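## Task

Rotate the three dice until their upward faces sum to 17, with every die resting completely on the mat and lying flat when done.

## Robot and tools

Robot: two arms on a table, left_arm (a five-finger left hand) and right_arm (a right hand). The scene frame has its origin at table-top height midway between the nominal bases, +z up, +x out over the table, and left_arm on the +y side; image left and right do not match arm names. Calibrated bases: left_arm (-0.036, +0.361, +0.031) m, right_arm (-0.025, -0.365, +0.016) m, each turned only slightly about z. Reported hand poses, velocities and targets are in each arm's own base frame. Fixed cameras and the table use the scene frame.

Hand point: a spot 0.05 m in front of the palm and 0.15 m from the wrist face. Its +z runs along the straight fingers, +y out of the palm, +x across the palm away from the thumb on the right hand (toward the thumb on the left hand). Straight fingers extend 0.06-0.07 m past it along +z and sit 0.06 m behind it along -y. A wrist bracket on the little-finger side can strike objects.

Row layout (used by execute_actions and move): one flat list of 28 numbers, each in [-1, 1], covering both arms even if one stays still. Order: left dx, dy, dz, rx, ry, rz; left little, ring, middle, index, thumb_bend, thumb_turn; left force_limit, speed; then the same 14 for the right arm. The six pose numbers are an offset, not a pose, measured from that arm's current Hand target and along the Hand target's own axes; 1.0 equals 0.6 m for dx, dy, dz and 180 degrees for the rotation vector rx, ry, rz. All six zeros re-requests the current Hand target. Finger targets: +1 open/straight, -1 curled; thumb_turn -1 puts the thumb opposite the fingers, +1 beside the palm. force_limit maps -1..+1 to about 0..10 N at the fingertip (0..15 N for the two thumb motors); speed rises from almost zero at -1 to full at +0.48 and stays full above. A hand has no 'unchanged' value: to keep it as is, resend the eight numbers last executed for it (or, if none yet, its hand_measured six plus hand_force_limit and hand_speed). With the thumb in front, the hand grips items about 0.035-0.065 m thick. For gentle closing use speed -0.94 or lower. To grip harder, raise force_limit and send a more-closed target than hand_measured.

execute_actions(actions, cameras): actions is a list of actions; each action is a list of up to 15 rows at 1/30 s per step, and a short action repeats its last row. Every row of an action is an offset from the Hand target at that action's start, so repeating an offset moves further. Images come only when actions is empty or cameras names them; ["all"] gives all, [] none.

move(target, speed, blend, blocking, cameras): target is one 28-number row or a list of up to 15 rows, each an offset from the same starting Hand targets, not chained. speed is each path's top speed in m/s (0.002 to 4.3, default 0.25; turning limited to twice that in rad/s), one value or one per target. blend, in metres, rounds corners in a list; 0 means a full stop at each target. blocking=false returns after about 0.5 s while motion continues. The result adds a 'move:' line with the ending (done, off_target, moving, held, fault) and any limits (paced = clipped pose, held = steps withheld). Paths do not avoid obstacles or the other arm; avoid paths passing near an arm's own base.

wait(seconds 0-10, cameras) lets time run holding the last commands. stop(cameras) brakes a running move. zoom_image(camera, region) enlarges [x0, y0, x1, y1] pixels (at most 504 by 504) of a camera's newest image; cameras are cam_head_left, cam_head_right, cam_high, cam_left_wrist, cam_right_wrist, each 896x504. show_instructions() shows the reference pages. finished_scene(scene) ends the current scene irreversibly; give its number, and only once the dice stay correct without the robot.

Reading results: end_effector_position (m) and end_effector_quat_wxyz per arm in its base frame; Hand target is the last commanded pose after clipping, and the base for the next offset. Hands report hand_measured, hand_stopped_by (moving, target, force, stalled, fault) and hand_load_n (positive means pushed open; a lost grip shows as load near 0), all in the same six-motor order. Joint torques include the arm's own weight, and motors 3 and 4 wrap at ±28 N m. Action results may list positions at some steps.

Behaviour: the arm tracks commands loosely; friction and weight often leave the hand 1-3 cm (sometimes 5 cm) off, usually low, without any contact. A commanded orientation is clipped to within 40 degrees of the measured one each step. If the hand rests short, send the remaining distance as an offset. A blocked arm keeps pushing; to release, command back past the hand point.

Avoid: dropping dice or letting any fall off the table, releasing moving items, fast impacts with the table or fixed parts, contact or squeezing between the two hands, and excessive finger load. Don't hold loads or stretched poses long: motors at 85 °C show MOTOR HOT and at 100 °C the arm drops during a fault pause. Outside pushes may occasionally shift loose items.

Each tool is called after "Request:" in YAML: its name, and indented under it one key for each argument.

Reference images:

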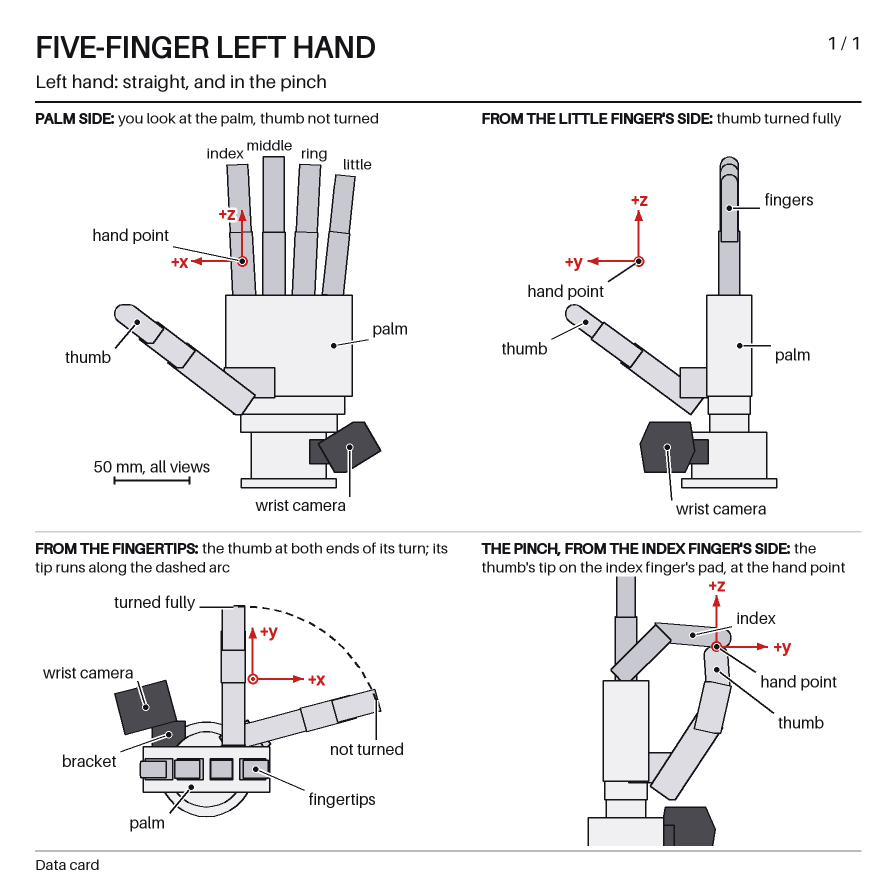

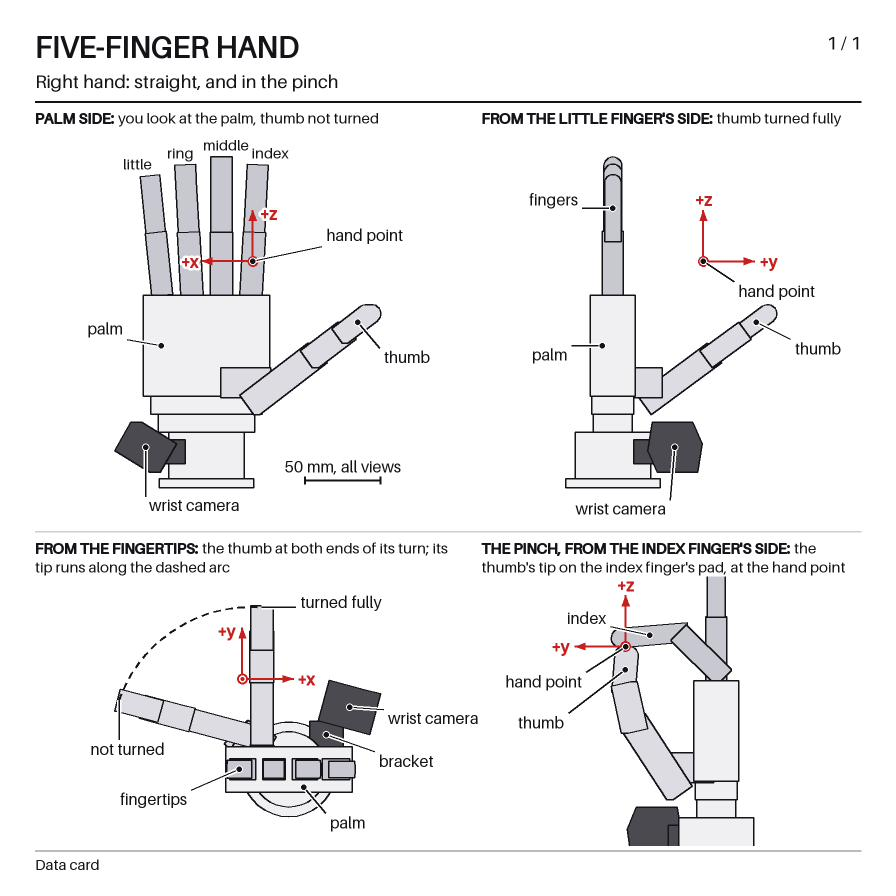

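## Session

Request:
execute_actions:
  actions: []

Scene clock: 0.00 s.
left_arm: end_effector_position=(+0.3373, -0.0136, +0.0970) hand_measured=(+1.000, +1.000, +1.000, +1.000, +1.000, +1.000) hand_load_n=(+0.0, +0.0, +0.0, +0.0, +0.0, +0.0) hand_stopped_by=(target, target, target, target, target, target) hand_force_limit=0.00 hand_speed=-0.80 end_effector_quat_wxyz=(-0.057, +0.051, +0.993, -0.085) | right_arm: end_effector_position=(+0.4080, +0.0790, +0.3083) hand_measured=(+1.000, +1.000, +1.000, +1.000, +1.000, +1.000) hand_load_n=(+0.0, +0.0, +0.0, +0.0, +0.0, +0.0) hand_stopped_by=(target, target, target, target, target, target) hand_force_limit=0.00 hand_speed=-0.80 end_effector_quat_wxyz=(+0.001, +0.281, +0.893, +0.351)
Joint positions: left_arm=[-0.114 1.45 1.056 -1.282 0.176 1.569] | right_arm=[-0.197 1.154 1.133 -1.455 -0.713 2.019]
Joint velocities: within noise
Joint torques (N m): no reading
Motor temperatures (°C): left_arm=[32 34 33 29 30 28] | right_arm=[30 35 36 31 28 31]
Heat: left arm: hottest shoulder 34 °C; right arm: hottest elbow 36 °C.
Hand target: left_arm +0.3445, -0.0145, +0.1013; -0.050, +0.052, +0.994, -0.085 | right_arm +0.4125, +0.0782, +0.3193; +0.012, +0.277, +0.894, +0.353

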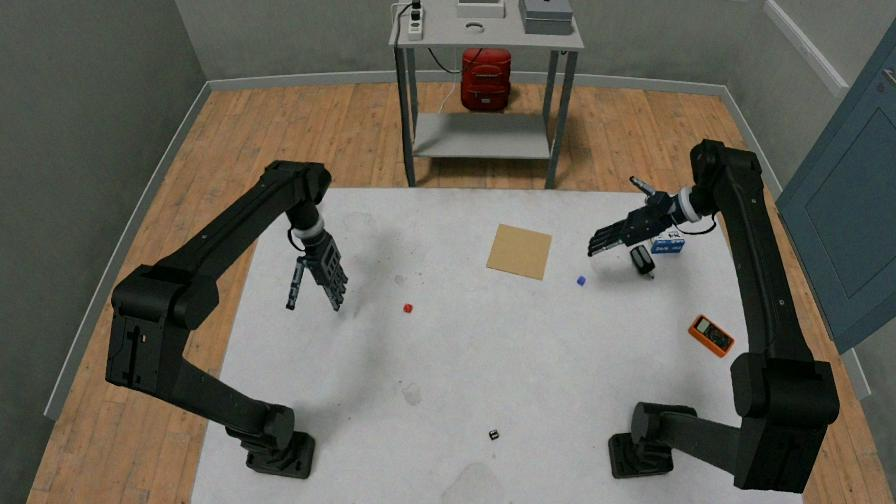

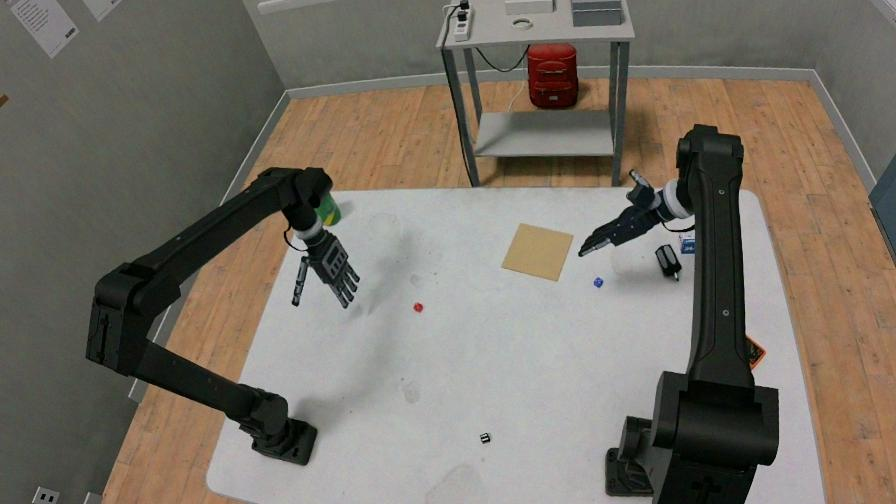

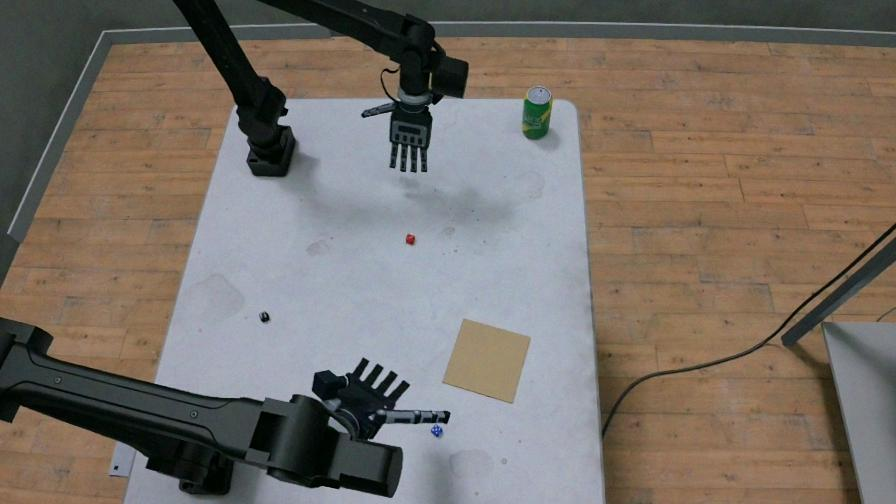

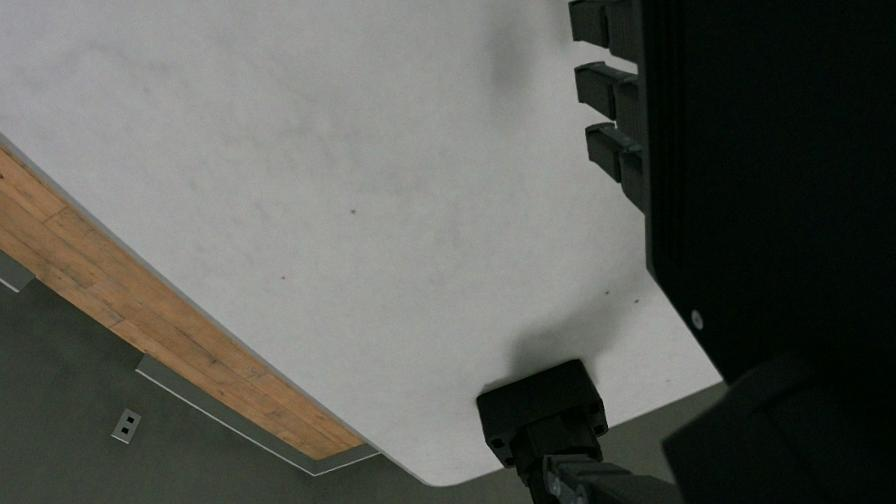

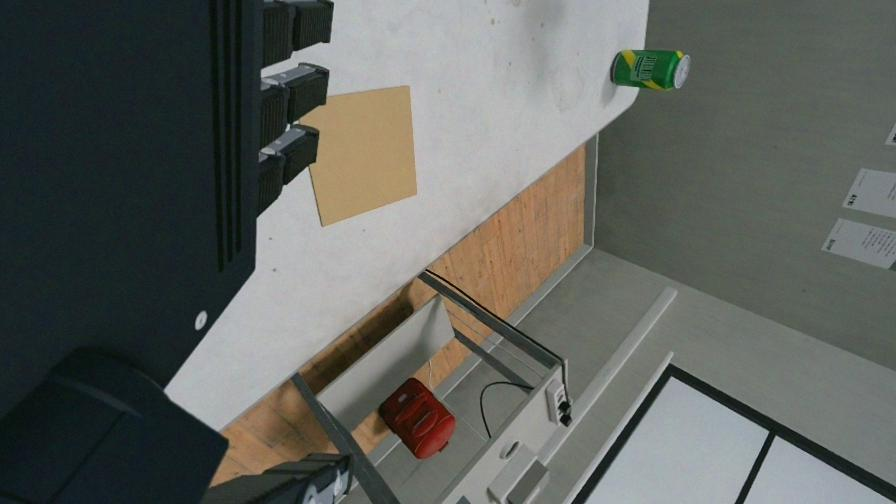

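Request:
zoom_image:
  camera: "cam_high"
  region: [395, 225, 427, 255]

Request:
zoom_image:
  camera: "cam_head_left"
  region: [392, 294, 424, 324]

Request:
zoom_image:
  camera: "cam_high"
  region: [249, 302, 281, 332]

Request:
zoom_image:
  camera: "cam_head_left"
  region: [478, 420, 510, 450]

Request:
zoom_image:
  camera: "cam_high"
  region: [421, 416, 453, 446]

Request:
zoom_image:
  camera: "cam_head_left"
  region: [565, 266, 597, 296]

Request:
zoom_image:
  camera: "cam_high"
  region: [240, 200, 540, 450]

Scaled by 15.750 from the camera's 896x504 image, which has a finer 1280x720 frame.

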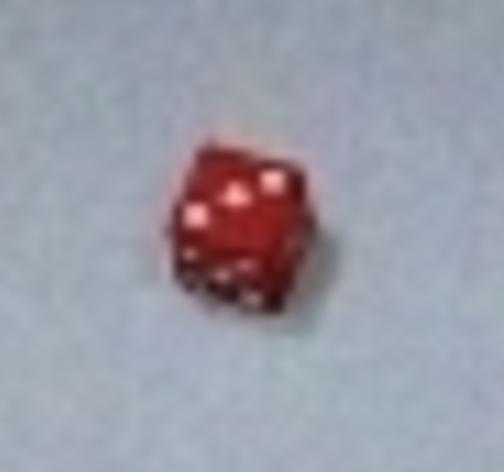

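Scaled by 15.750 from the camera's 896x504 image, which has a finer 1280x720 frame.

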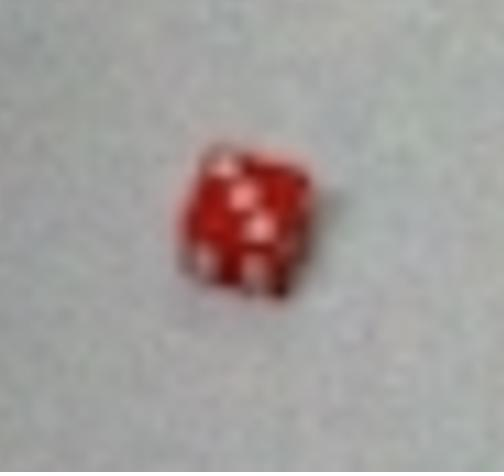

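Scaled by 15.750 from the camera's 896x504 image, which has a finer 1280x720 frame.

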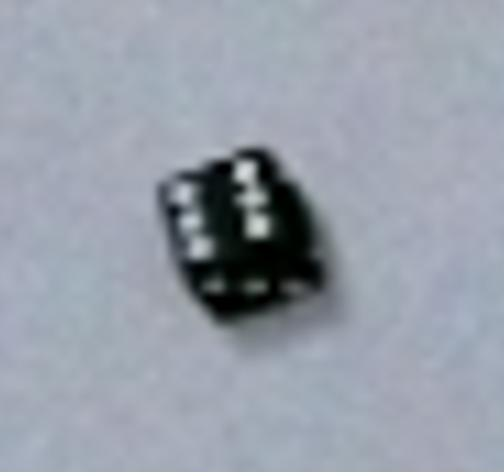

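Scaled by 15.750 from the camera's 896x504 image, which has a finer 1280x720 frame.

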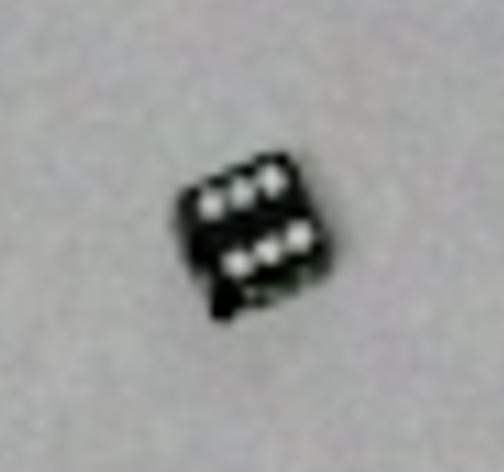

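Scaled by 15.750 from the camera's 896x504 image, which has a finer 1280x720 frame.

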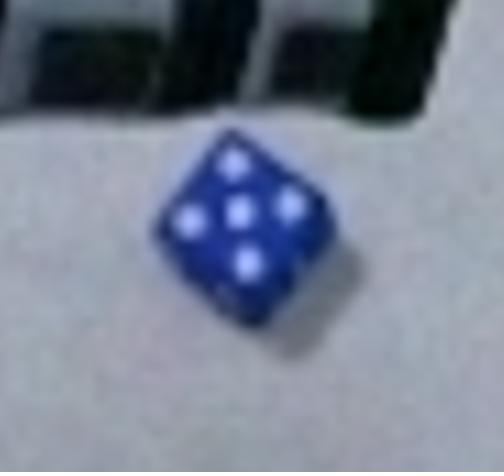

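Scaled by 15.750 from the camera's 896x504 image, which has a finer 1280x720 frame.

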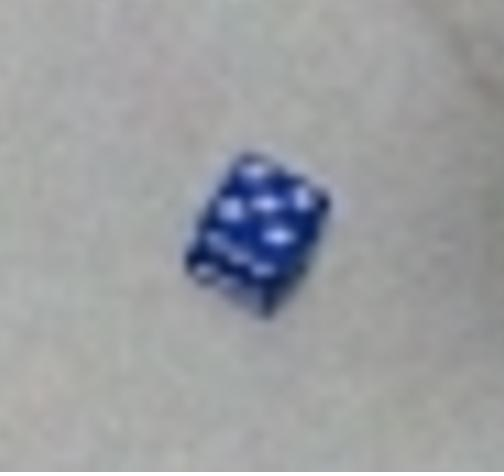

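Scaled by 1.680 from the camera's 896x504 image, which has a finer 1280x720 frame.

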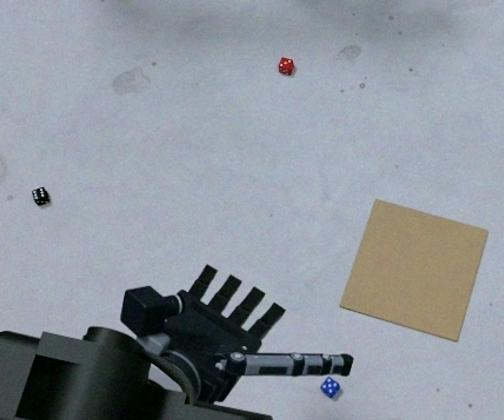

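Request:
move:
  target:
    - [-0.0457,-0.1718,-0.0418,0.13,-0.1598,-0.1919,1,1,-0.05,-0.05,0.44,-1,-0.3,-0.3,-0.0643,-0.1253,0.1455,0.0584,-0.1064,-0.491,1,1,-0.05,-0.05,0.44,-1,-0.3,-0.3]
    - [-0.1087,-0.3172,0.1081,0.26,-0.3196,-0.3838,1,1,-0.05,-0.05,0.44,-1,-0.3,-0.3,-0.1275,-0.2497,0.2903,0.1171,-0.2133,-0.984,1,1,-0.05,-0.05,0.44,-1,-0.3,-0.3]
  speed: 0.5
  blend: 0.05
  cameras: ["cam_high","cam_left_wrist","cam_right_wrist"]

Scene clock: 10.97 s.
left_arm: end_effector_position=(+0.3887, -0.2138, +0.0725) hand_measured=(+1.000, +1.000, -0.050, -0.050, +0.440, -1.000) hand_load_n=(+0.0, +0.0, +0.0, +0.0, +0.0, +0.0) hand_stopped_by=(target, target, target, target, target, target) hand_force_limit=-0.30 hand_speed=-0.30 end_effector_quat_wxyz=(+0.347, -0.546, +0.648, -0.402) | right_arm: end_effector_position=(+0.4388, +0.0546, +0.0809) hand_measured=(+1.000, +1.000, -0.050, -0.050, +0.440, -1.000) hand_load_n=(+0.0, +0.0, +0.0, +0.0, +0.0, +0.0) hand_stopped_by=(target, target, target, target, target, target) hand_force_limit=-0.30 hand_speed=-0.30 end_effector_quat_wxyz=(-0.497, +0.794, -0.300, +0.181)
Joint positions: left_arm=[-0.575 1.21 0.452 0.272 -0.372 -0.179] | right_arm=[-0.209 1.407 0.72 -0.108 -0.908 -0.665]
Joint torques (N m): left_arm=[-1.9 -4.42 6 2.22 -0.15 -0.17] | right_arm=[2.55 -7.71 6.67 1.61 -0.73 -0.28]
Heat: left arm: hottest shoulder 34 °C; right arm: hottest elbow 38 °C.
Hand target: left_arm +0.3842, -0.2188, +0.0650; +0.341, -0.546, +0.649, -0.405 | right_arm +0.4421, +0.0586, +0.0797; -0.498, +0.798, -0.288, +0.181
Off the commanded pose: left_arm 0.010 m, 1 deg | right_arm 0.005 m, 1 deg.
move: done
Images, in order (width x height): cam_high 896x504, cam_left_wrist 896x504, cam_right_wrist 896x504.

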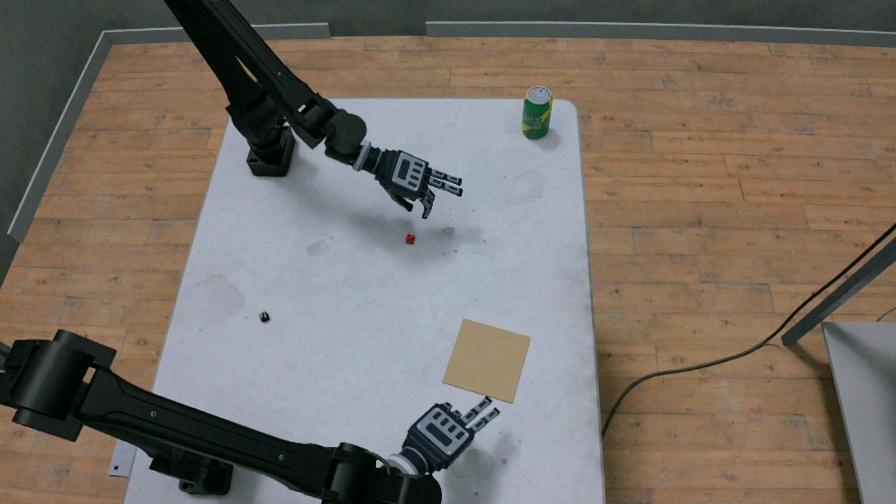

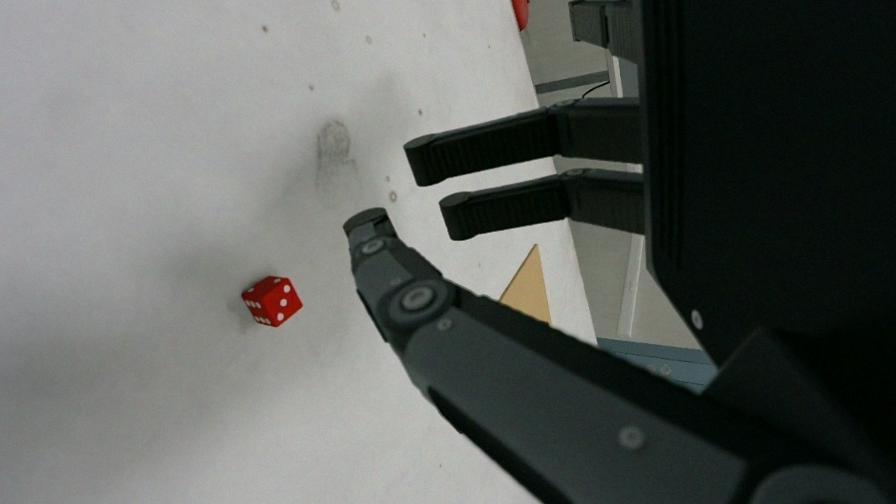

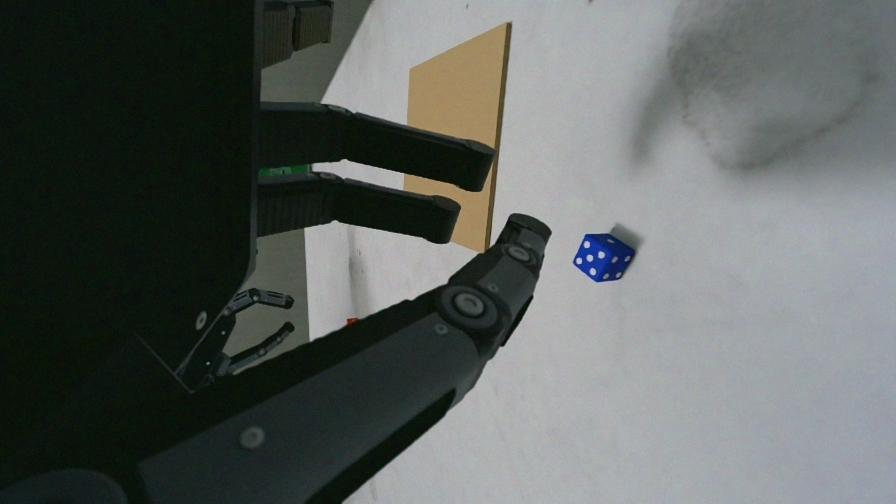

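Request:
zoom_image:
  camera: "cam_left_wrist"
  region: [222, 256, 322, 346]

Request:
zoom_image:
  camera: "cam_right_wrist"
  region: [554, 210, 654, 300]

Scaled by 5.040 from the camera's 896x504 image, which has a finer 1280x720 frame.

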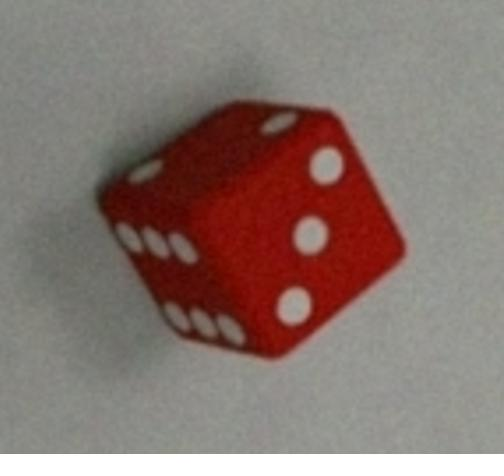

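Scaled by 5.040 from the camera's 896x504 image, which has a finer 1280x720 frame.

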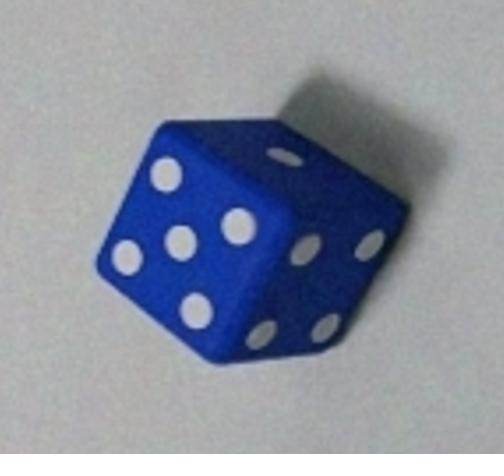

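Request:
move:
  target: [0.0333,0.057,0.0352,0,0,0,1,1,-0.05,-0.05,0.44,-1,-0.3,-0.3,-0.0117,0.063,0.0419,0,0,0,1,1,-0.05,-0.05,0.44,-1,-0.3,-0.3]
  speed: 0.15
  cameras: ["cam_left_wrist","cam_right_wrist"]

Scene clock: 13.53 s.
left_arm: end_effector_position=(+0.3891, -0.2340, +0.0308) hand_measured=(+1.000, +1.000, -0.050, -0.050, +0.440, -1.000) hand_load_n=(+0.0, +0.0, +0.0, +0.0, +0.0, +0.0) hand_stopped_by=(target, target, target, target, target, target) hand_force_limit=-0.30 hand_speed=-0.30 end_effector_quat_wxyz=(+0.347, -0.546, +0.649, -0.401) | right_arm: end_effector_position=(+0.4379, +0.0623, +0.0354) hand_measured=(+1.000, +1.000, -0.050, -0.050, +0.440, -1.000) hand_load_n=(+0.0, +0.0, +0.0, +0.0, +0.0, +0.0) hand_stopped_by=(target, target, target, target, target, target) hand_force_limit=-0.30 hand_speed=-0.30 end_effector_quat_wxyz=(-0.496, +0.797, -0.292, +0.180)
Joint positions: left_arm=[-0.63 1.382 0.438 0.444 -0.42 -0.207] | right_arm=[-0.189 1.51 0.668 0.051 -0.898 -0.665]
Joint torques (N m): left_arm=[-1.9 -5.71 5.22 2.28 -0.17 -0.18] | right_arm=[2.73 -8.64 5.49 2.4 -0.44 -0.03]
Heat: left arm: hottest shoulder 34 °C; right arm: hottest elbow 38 °C.
Hand target: left_arm +0.3848, -0.2392, +0.0251; +0.342, -0.546, +0.648, -0.405 | right_arm +0.4408, +0.0676, +0.0348; -0.498, +0.798, -0.288, +0.181
Off the commanded pose: left_arm 0.009 m, 1 deg | right_arm 0.006 m, 1 deg.
move: done
Images, in order (width x height): cam_left_wrist 896x504, cam_right_wrist 896x504.

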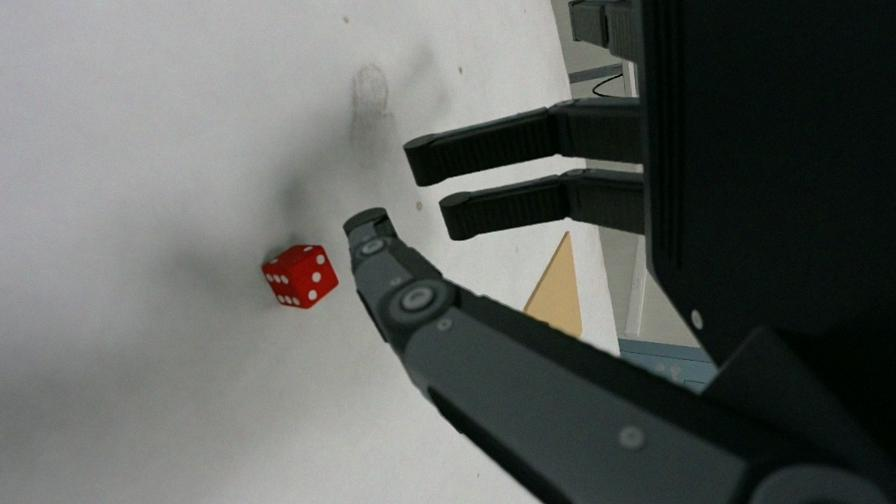

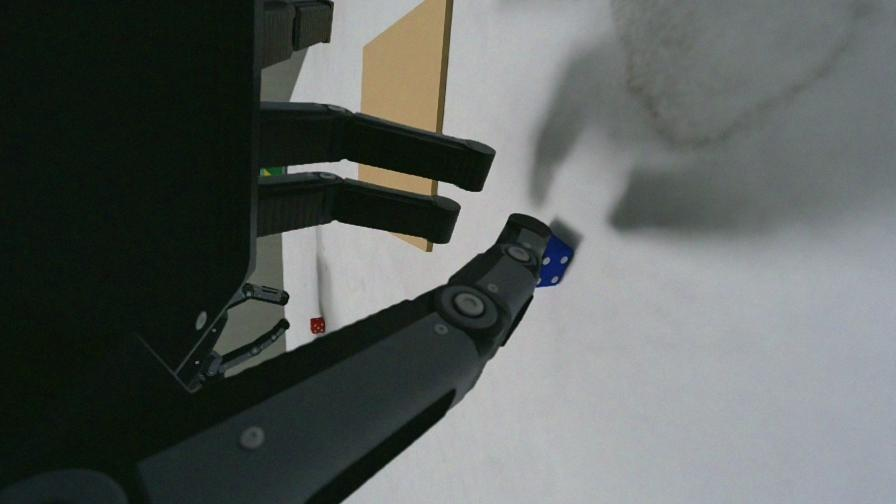

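Request:
move:
  target: [0.0242,0.0435,0.0175,0,0,0,1,1,-0.05,-0.05,0.44,-1,-0.3,-0.3,-0.0117,0.0212,0.0251,0,0,0,1,1,-0.05,-0.05,0.44,-1,-0.3,-0.3]
  speed: 0.12
  cameras: ["cam_left_wrist","cam_right_wrist"]

Scene clock: 15.17 s.
left_arm: end_effector_position=(+0.3876, -0.2492, +0.0058) hand_measured=(+1.000, +1.000, -0.050, -0.050, +0.440, -1.000) hand_load_n=(+0.0, +0.0, +0.0, +0.0, +0.0, -0.5) hand_stopped_by=(target, target, target, target, target, target) hand_force_limit=-0.30 hand_speed=-0.30 end_effector_quat_wxyz=(+0.348, -0.546, +0.646, -0.404) | right_arm: end_effector_position=(+0.4409, +0.0716, +0.0216) hand_measured=(+1.000, +1.000, -0.050, -0.050, +0.440, -1.000) hand_load_n=(+0.0, +0.0, +0.0, +0.0, -0.5, +0.0) hand_stopped_by=(target, target, target, target, target, target) hand_force_limit=-0.30 hand_speed=-0.30 end_effector_quat_wxyz=(-0.496, +0.798, -0.286, +0.187)
Joint positions: left_arm=[-0.673 1.498 0.438 0.559 -0.46 -0.231] | right_arm=[-0.162 1.547 0.649 0.144 -0.879 -0.643]
Joint torques (N m): left_arm=[-2.02 -6.12 4.21 2.14 -0.15 -0.18] | right_arm=[2.78 -8.23 4.94 2.37 -0.37 -0.01]
Heat: left arm: hottest shoulder 34 °C; right arm: hottest elbow 39 °C.
Hand target: left_arm +0.3803, -0.2532, -0.0029; +0.341, -0.547, +0.648, -0.405 | right_arm +0.4405, +0.0782, +0.0167; -0.498, +0.798, -0.288, +0.181
Off the commanded pose: left_arm 0.012 m, 1 deg | right_arm 0.008 m, 1 deg.
move: off_target (left_arm)
Images, in order (width x height): cam_left_wrist 896x504, cam_right_wrist 896x504.

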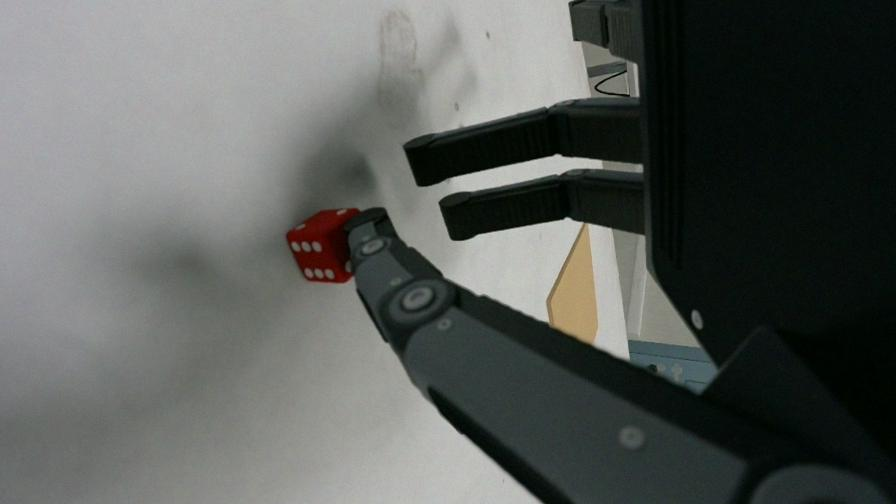

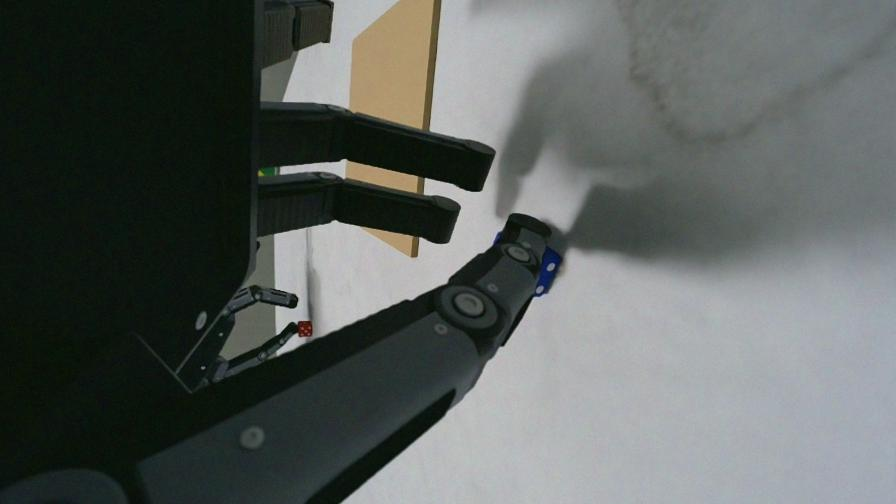

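Request:
move:
  target: [0.0083,0.0066,-0.0135,0,0,0,1,1,-0.05,-0.05,0.44,-1,-0.3,-0.3,-0.0183,-0.0022,0.0045,0,0,0,1,1,-0.05,-0.05,0.44,-1,-0.3,-0.3]
  speed: 0.12
  cameras: ["cam_left_wrist","cam_right_wrist"]

Scene clock: 16.47 s.
left_arm: end_effector_position=(+0.3815, -0.2529, +0.0047) hand_measured=(+1.000, +1.000, -0.050, -0.050, +0.440, -1.000) hand_load_n=(+0.0, +0.0, +0.0, +0.0, -1.5, -1.0) hand_stopped_by=(target, target, target, target, target, target) hand_force_limit=-0.30 hand_speed=-0.30 end_effector_quat_wxyz=(+0.350, -0.547, +0.644, -0.405) | right_arm: end_effector_position=(+0.4395, +0.0781, +0.0201) hand_measured=(+1.000, +1.000, -0.050, -0.050, +0.440, -1.000) hand_load_n=(+0.0, +0.0, +0.0, +0.0, -1.0, -1.0) hand_stopped_by=(target, target, target, target, target, target) hand_force_limit=-0.30 hand_speed=-0.30 end_effector_quat_wxyz=(-0.496, +0.797, -0.286, +0.191)
Joint positions: left_arm=[-0.698 1.499 0.43 0.563 -0.488 -0.245] | right_arm=[-0.145 1.545 0.633 0.178 -0.863 -0.622]
Joint torques (N m): left_arm=[-2.32 -7.24 3.71 1.76 0 -0.2] | right_arm=[3.25 -9.11 4.33 2.06 -0.32 0.06]
Heat: left arm: hottest shoulder 34 °C; right arm: hottest elbow 38 °C.
Hand target: left_arm +0.3704, -0.2565, -0.0032; +0.341, -0.546, +0.649, -0.405 | right_arm +0.4338, +0.0876, +0.0166; -0.498, +0.798, -0.288, +0.181
Off the commanded pose: left_arm 0.014 m, 1 deg | right_arm 0.011 m, 1 deg.
move: off_target (left_arm, right_arm)
Images, in order (width x height): cam_left_wrist 896x504, cam_right_wrist 896x504.

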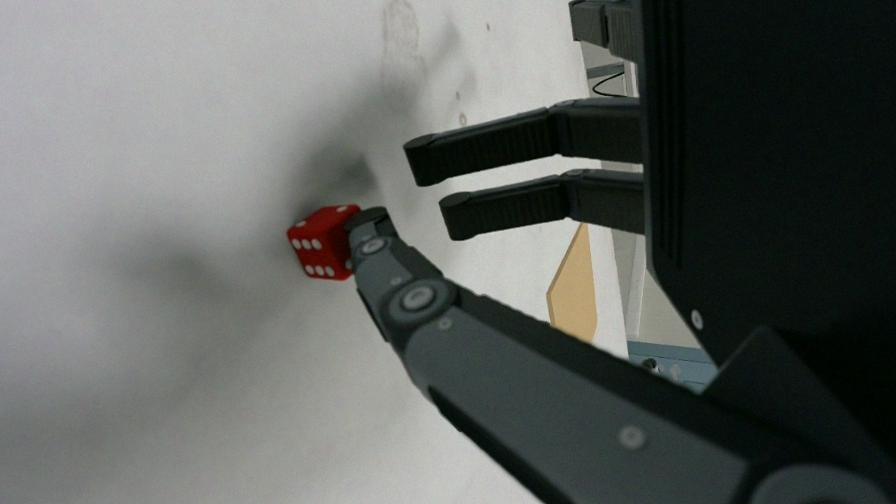

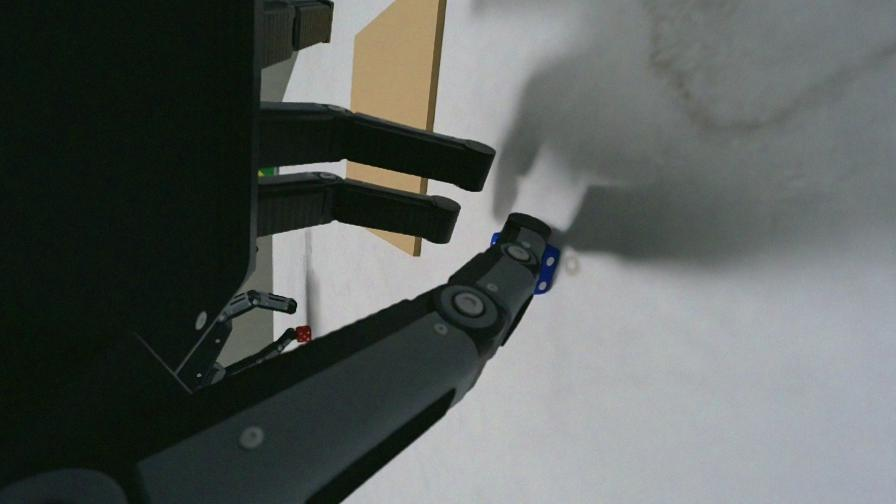

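Request:
move:
  target: [0,-0.021,-0.0102,0,0,0,1,1,-0.05,-0.05,0.44,-1,-0.3,-0.3,-0.008,-0.021,-0.0102,0,0,0,1,1,-0.05,-0.05,0.44,-1,-0.3,-0.3]
  speed: 0.12
  cameras: ["cam_left_wrist","cam_right_wrist"]

Scene clock: 19.27 s.
left_arm: end_effector_position=(+0.3790, -0.2533, +0.0120) hand_measured=(+1.000, +1.000, -0.050, -0.050, +0.440, -1.000) hand_load_n=(+0.0, +0.0, +0.0, +0.0, +0.0, +0.0) hand_stopped_by=(target, target, target, target, target, target) hand_force_limit=-0.30 hand_speed=-0.30 end_effector_quat_wxyz=(+0.349, -0.546, +0.645, -0.405) | right_arm: end_effector_position=(+0.4322, +0.0845, +0.0264) hand_measured=(+1.000, +1.000, -0.050, -0.050, +0.440, -1.000) hand_load_n=(+0.0, +0.0, +0.0, +0.0, +0.0, +0.0) hand_stopped_by=(target, target, target, target, target, target) hand_force_limit=-0.30 hand_speed=-0.30 end_effector_quat_wxyz=(-0.496, +0.798, -0.286, +0.187)
Joint positions: left_arm=[-0.702 1.465 0.43 0.528 -0.487 -0.246] | right_arm=[-0.131 1.511 0.62 0.16 -0.856 -0.611]
Joint torques (N m): left_arm=[-1.96 -8.82 4.57 0.76 -0.08 -0.18] | right_arm=[2.73 -9.93 5.19 1.16 -0.37 0.06]
Heat: left arm: hottest shoulder 34 °C; right arm: hottest elbow 38 °C.
Hand target: left_arm +0.3705, -0.2564, +0.0108; +0.342, -0.547, +0.649, -0.405 | right_arm +0.4302, +0.0908, +0.0307; -0.498, +0.798, -0.288, +0.181
Off the commanded pose: left_arm 0.009 m, 1 deg | right_arm 0.008 m, 1 deg.
move: done
Images, in order (width x height): cam_left_wrist 896x504, cam_right_wrist 896x504.

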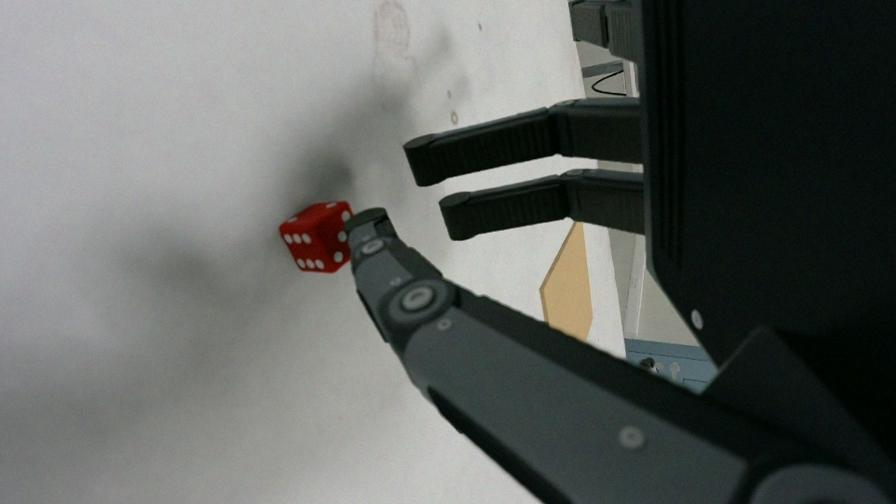

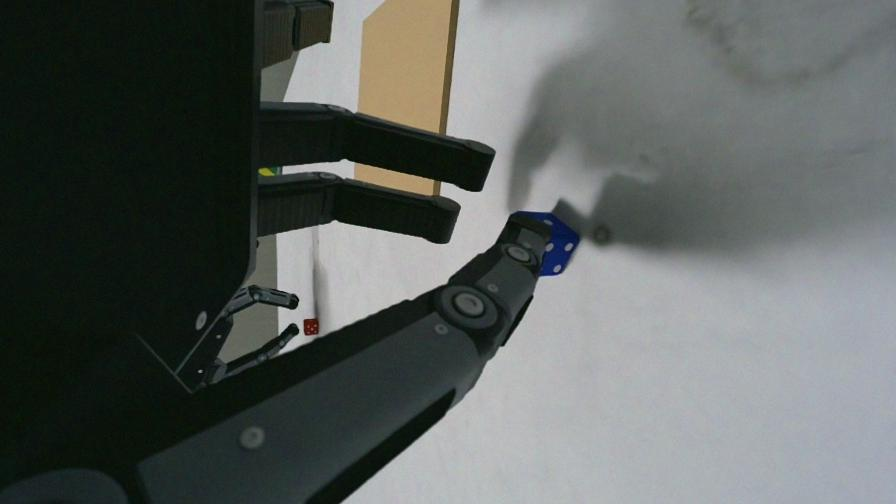

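Request:
move:
  target: [0,0.0058,-0.012,0,0,0,1,1,-0.05,-0.05,0.44,-1,-0.3,-0.3,-0.005,-0.0022,0.0045,0,0,0,1,1,-0.05,-0.05,0.44,-1,-0.3,-0.3]
  speed: 0.12
  cameras: ["cam_left_wrist","cam_right_wrist"]

Scene clock: 20.37 s.
left_arm: end_effector_position=(+0.3716, -0.2534, +0.0125) hand_measured=(+1.000, +1.000, -0.050, -0.050, +0.440, -1.000) hand_load_n=(+0.0, +0.0, +0.0, +0.0, +0.0, +0.0) hand_stopped_by=(target, target, target, target, target, target) hand_force_limit=-0.30 hand_speed=-0.30 end_effector_quat_wxyz=(+0.348, -0.546, +0.645, -0.406) | right_arm: end_effector_position=(+0.4316, +0.0885, +0.0259) hand_measured=(+1.000, +1.000, -0.050, -0.050, +0.440, -1.000) hand_load_n=(+0.0, -0.5, +0.0, +0.0, +0.0, +0.0) hand_stopped_by=(target, target, target, target, target, target) hand_force_limit=-0.30 hand_speed=-0.30 end_effector_quat_wxyz=(-0.495, +0.799, -0.288, +0.184)
Joint positions: left_arm=[-0.715 1.45 0.416 0.525 -0.496 -0.254] | right_arm=[-0.12 1.511 0.62 0.16 -0.847 -0.6]
Joint torques (N m): left_arm=[-2.02 -8.7 4.38 0.75 -0.21 -0.19] | right_arm=[2.73 -9.93 4.97 1.62 -0.37 0.04]
Heat: left arm: hottest shoulder 34 °C; right arm: hottest elbow 38 °C.
Hand target: left_arm +0.3627, -0.2552, +0.0111; +0.341, -0.546, +0.648, -0.405 | right_arm +0.4299, +0.0948, +0.0307; -0.498, +0.798, -0.288, +0.181
Off the commanded pose: left_arm 0.009 m, 1 deg | right_arm 0.008 m, 0 deg.
move: done
Images, in order (width x height): cam_left_wrist 896x504, cam_right_wrist 896x504.

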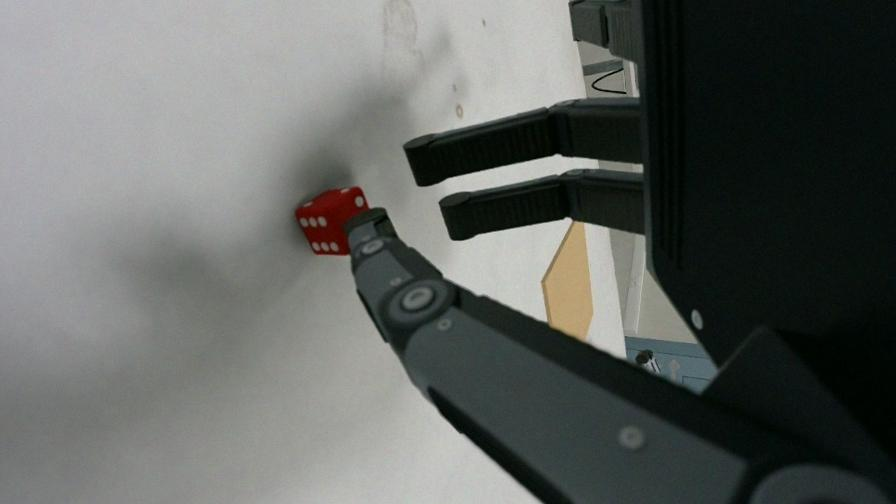

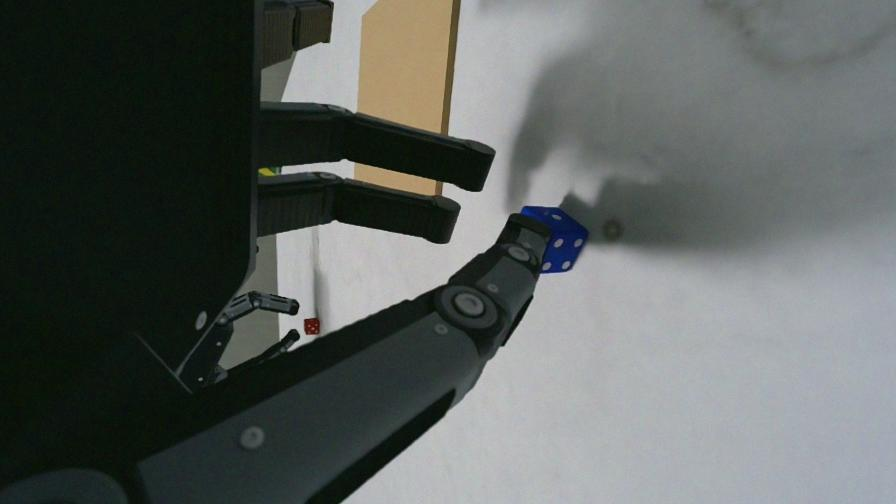

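Request:
move:
  target: [-0.0067,0.0289,0.013,0,0,0,1,1,0,0,0.48,-1,-0.3,-0.3,-0.002,0.027,0.0107,0,0,0,1,1,0,0,0.48,-1,-0.3,-0.3]
  speed: 0.1
  cameras: ["cam_left_wrist","cam_right_wrist"]

Scene clock: 22.13 s.
left_arm: end_effector_position=(+0.3666, -0.2503, -0.0021) hand_measured=(+1.000, +1.000, +0.000, +0.000, +0.480, -1.000) hand_load_n=(+0.0, +0.0, +0.0, +0.0, +0.0, +0.0) hand_stopped_by=(target, target, target, target, target, target) hand_force_limit=-0.30 hand_speed=-0.30 end_effector_quat_wxyz=(+0.345, -0.546, +0.648, -0.404) | right_arm: end_effector_position=(+0.4308, +0.0889, +0.0214) hand_measured=(+1.000, +1.000, +0.000, +0.000, +0.480, -1.000) hand_load_n=(+0.0, +0.0, +0.0, +0.0, -1.0, +0.5) hand_stopped_by=(target, target, target, target, target, target) hand_force_limit=-0.30 hand_speed=-0.30 end_effector_quat_wxyz=(-0.498, +0.797, -0.286, +0.189)
Joint positions: left_arm=[-0.715 1.492 0.396 0.579 -0.491 -0.254] | right_arm=[-0.12 1.521 0.604 0.204 -0.848 -0.595]
Joint torques (N m): left_arm=[-1.08 -6.18 4.1 2.06 -0.06 -0.13] | right_arm=[2.55 -7.3 4.67 2.39 -0.38 -0.03]
Heat: left arm: hottest shoulder 34 °C; right arm: hottest elbow 38 °C.
Hand target: left_arm +0.3628, -0.2511, -0.0080; +0.341, -0.547, +0.649, -0.405 | right_arm +0.4281, +0.0946, +0.0133; -0.498, +0.798, -0.288, +0.181
Off the commanded pose: left_arm 0.007 m, 0 deg | right_arm 0.010 m, 1 deg.
move: done
Images, in order (width x height): cam_left_wrist 896x504, cam_right_wrist 896x504.

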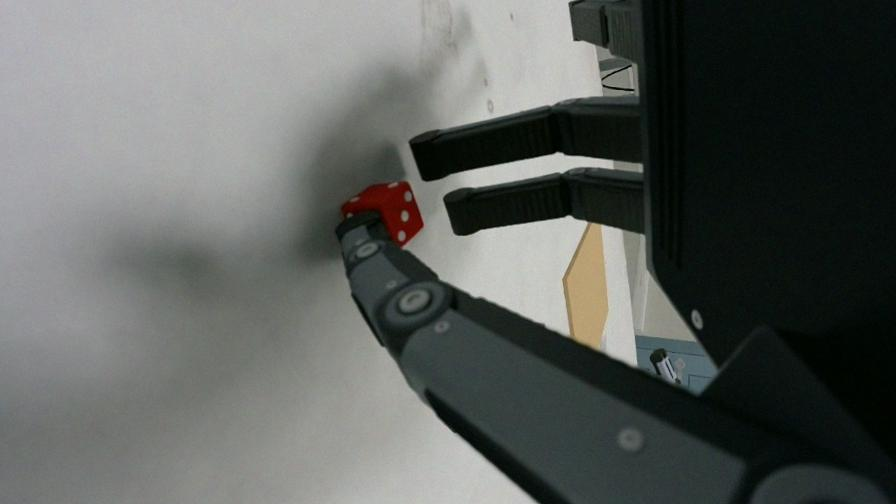

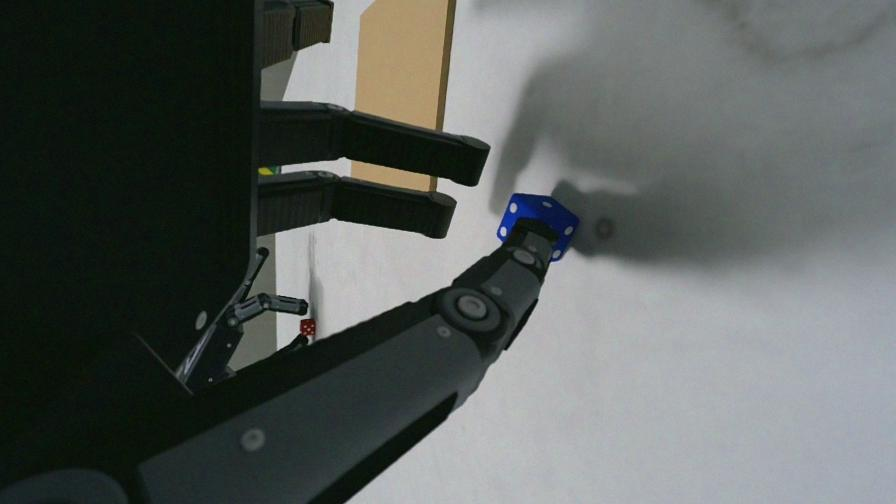

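Request:
move:
  target:
    - [0,0,0,0,0,0,1,1,0,0,0.48,-1,-0.3,-0.3,0,-0.0271,-0.0132,0,0,0,1,1,0,0,0.48,-1,-0.3,-0.3]
    - [-0.0025,0.0020,0.010,0,0,0,1,1,0,0,0.48,-1,-0.3,-0.3,0.005,-0.0215,-0.0247,0,0,0,1,1,0,0,0.48,-1,-0.3,-0.3]
    - [-0.0025,0.0075,0.013,0,0,0,1,1,0,0,0.48,-1,-0.3,-0.3,0.005,0.0195,-0.0047,0,0,0,1,1,0,0,0.48,-1,-0.3,-0.3]
  speed: 0.1
  blend: [0.003,0.003,0]
  cameras: ["cam_left_wrist","cam_right_wrist"]

Scene clock: 24.90 s.
left_arm: end_effector_position=(+0.3673, -0.2535, -0.0094) hand_measured=(+1.000, +1.000, +0.000, +0.000, +0.480, -1.000) hand_load_n=(+0.0, -0.5, -0.5, +0.0, +0.0, +0.0) hand_stopped_by=(target, target, target, target, target, target) hand_force_limit=-0.30 hand_speed=-0.30 end_effector_quat_wxyz=(+0.341, -0.544, +0.650, -0.407) | right_arm: end_effector_position=(+0.4226, +0.0918, +0.0081) hand_measured=(+1.000, +1.000, +0.000, +0.000, +0.480, -1.000) hand_load_n=(+0.0, +0.0, -0.5, -0.5, +0.0, +0.0) hand_stopped_by=(target, target, target, target, target, target) hand_force_limit=-0.30 hand_speed=-0.30 end_effector_quat_wxyz=(-0.499, +0.798, -0.290, +0.174)
Joint positions: left_arm=[-0.715 1.529 0.396 0.62 -0.481 -0.254] | right_arm=[-0.12 1.552 0.593 0.216 -0.862 -0.596]
Joint torques (N m): left_arm=[0.09 -6.12 4.29 2.09 -0.03 -0.08] | right_arm=[0.62 -8 4.71 2.48 -0.52 -0.23]
Heat: left arm: hottest shoulder 34 °C; right arm: hottest elbow 38 °C.
Hand target: left_arm +0.3680, -0.2505, -0.0155; +0.342, -0.547, +0.648, -0.405 | right_arm +0.4255, +0.0869, +0.0041; -0.498, +0.798, -0.288, +0.181
Off the commanded pose: left_arm 0.007 m, 0 deg | right_arm 0.007 m, 1 deg.
move: done
Images, in order (width x height): cam_left_wrist 896x504, cam_right_wrist 896x504.

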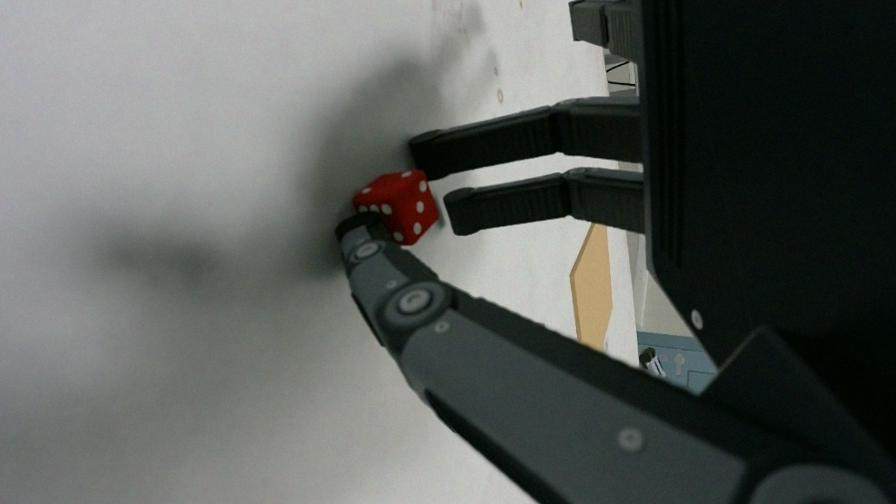

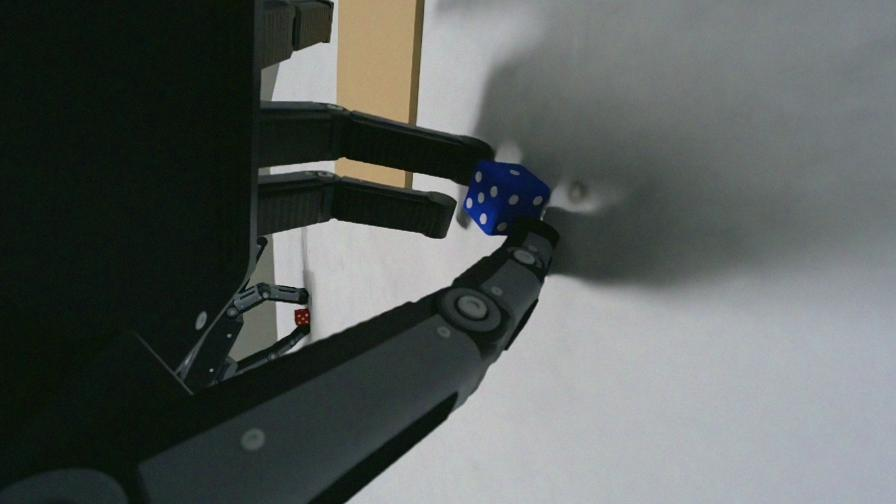

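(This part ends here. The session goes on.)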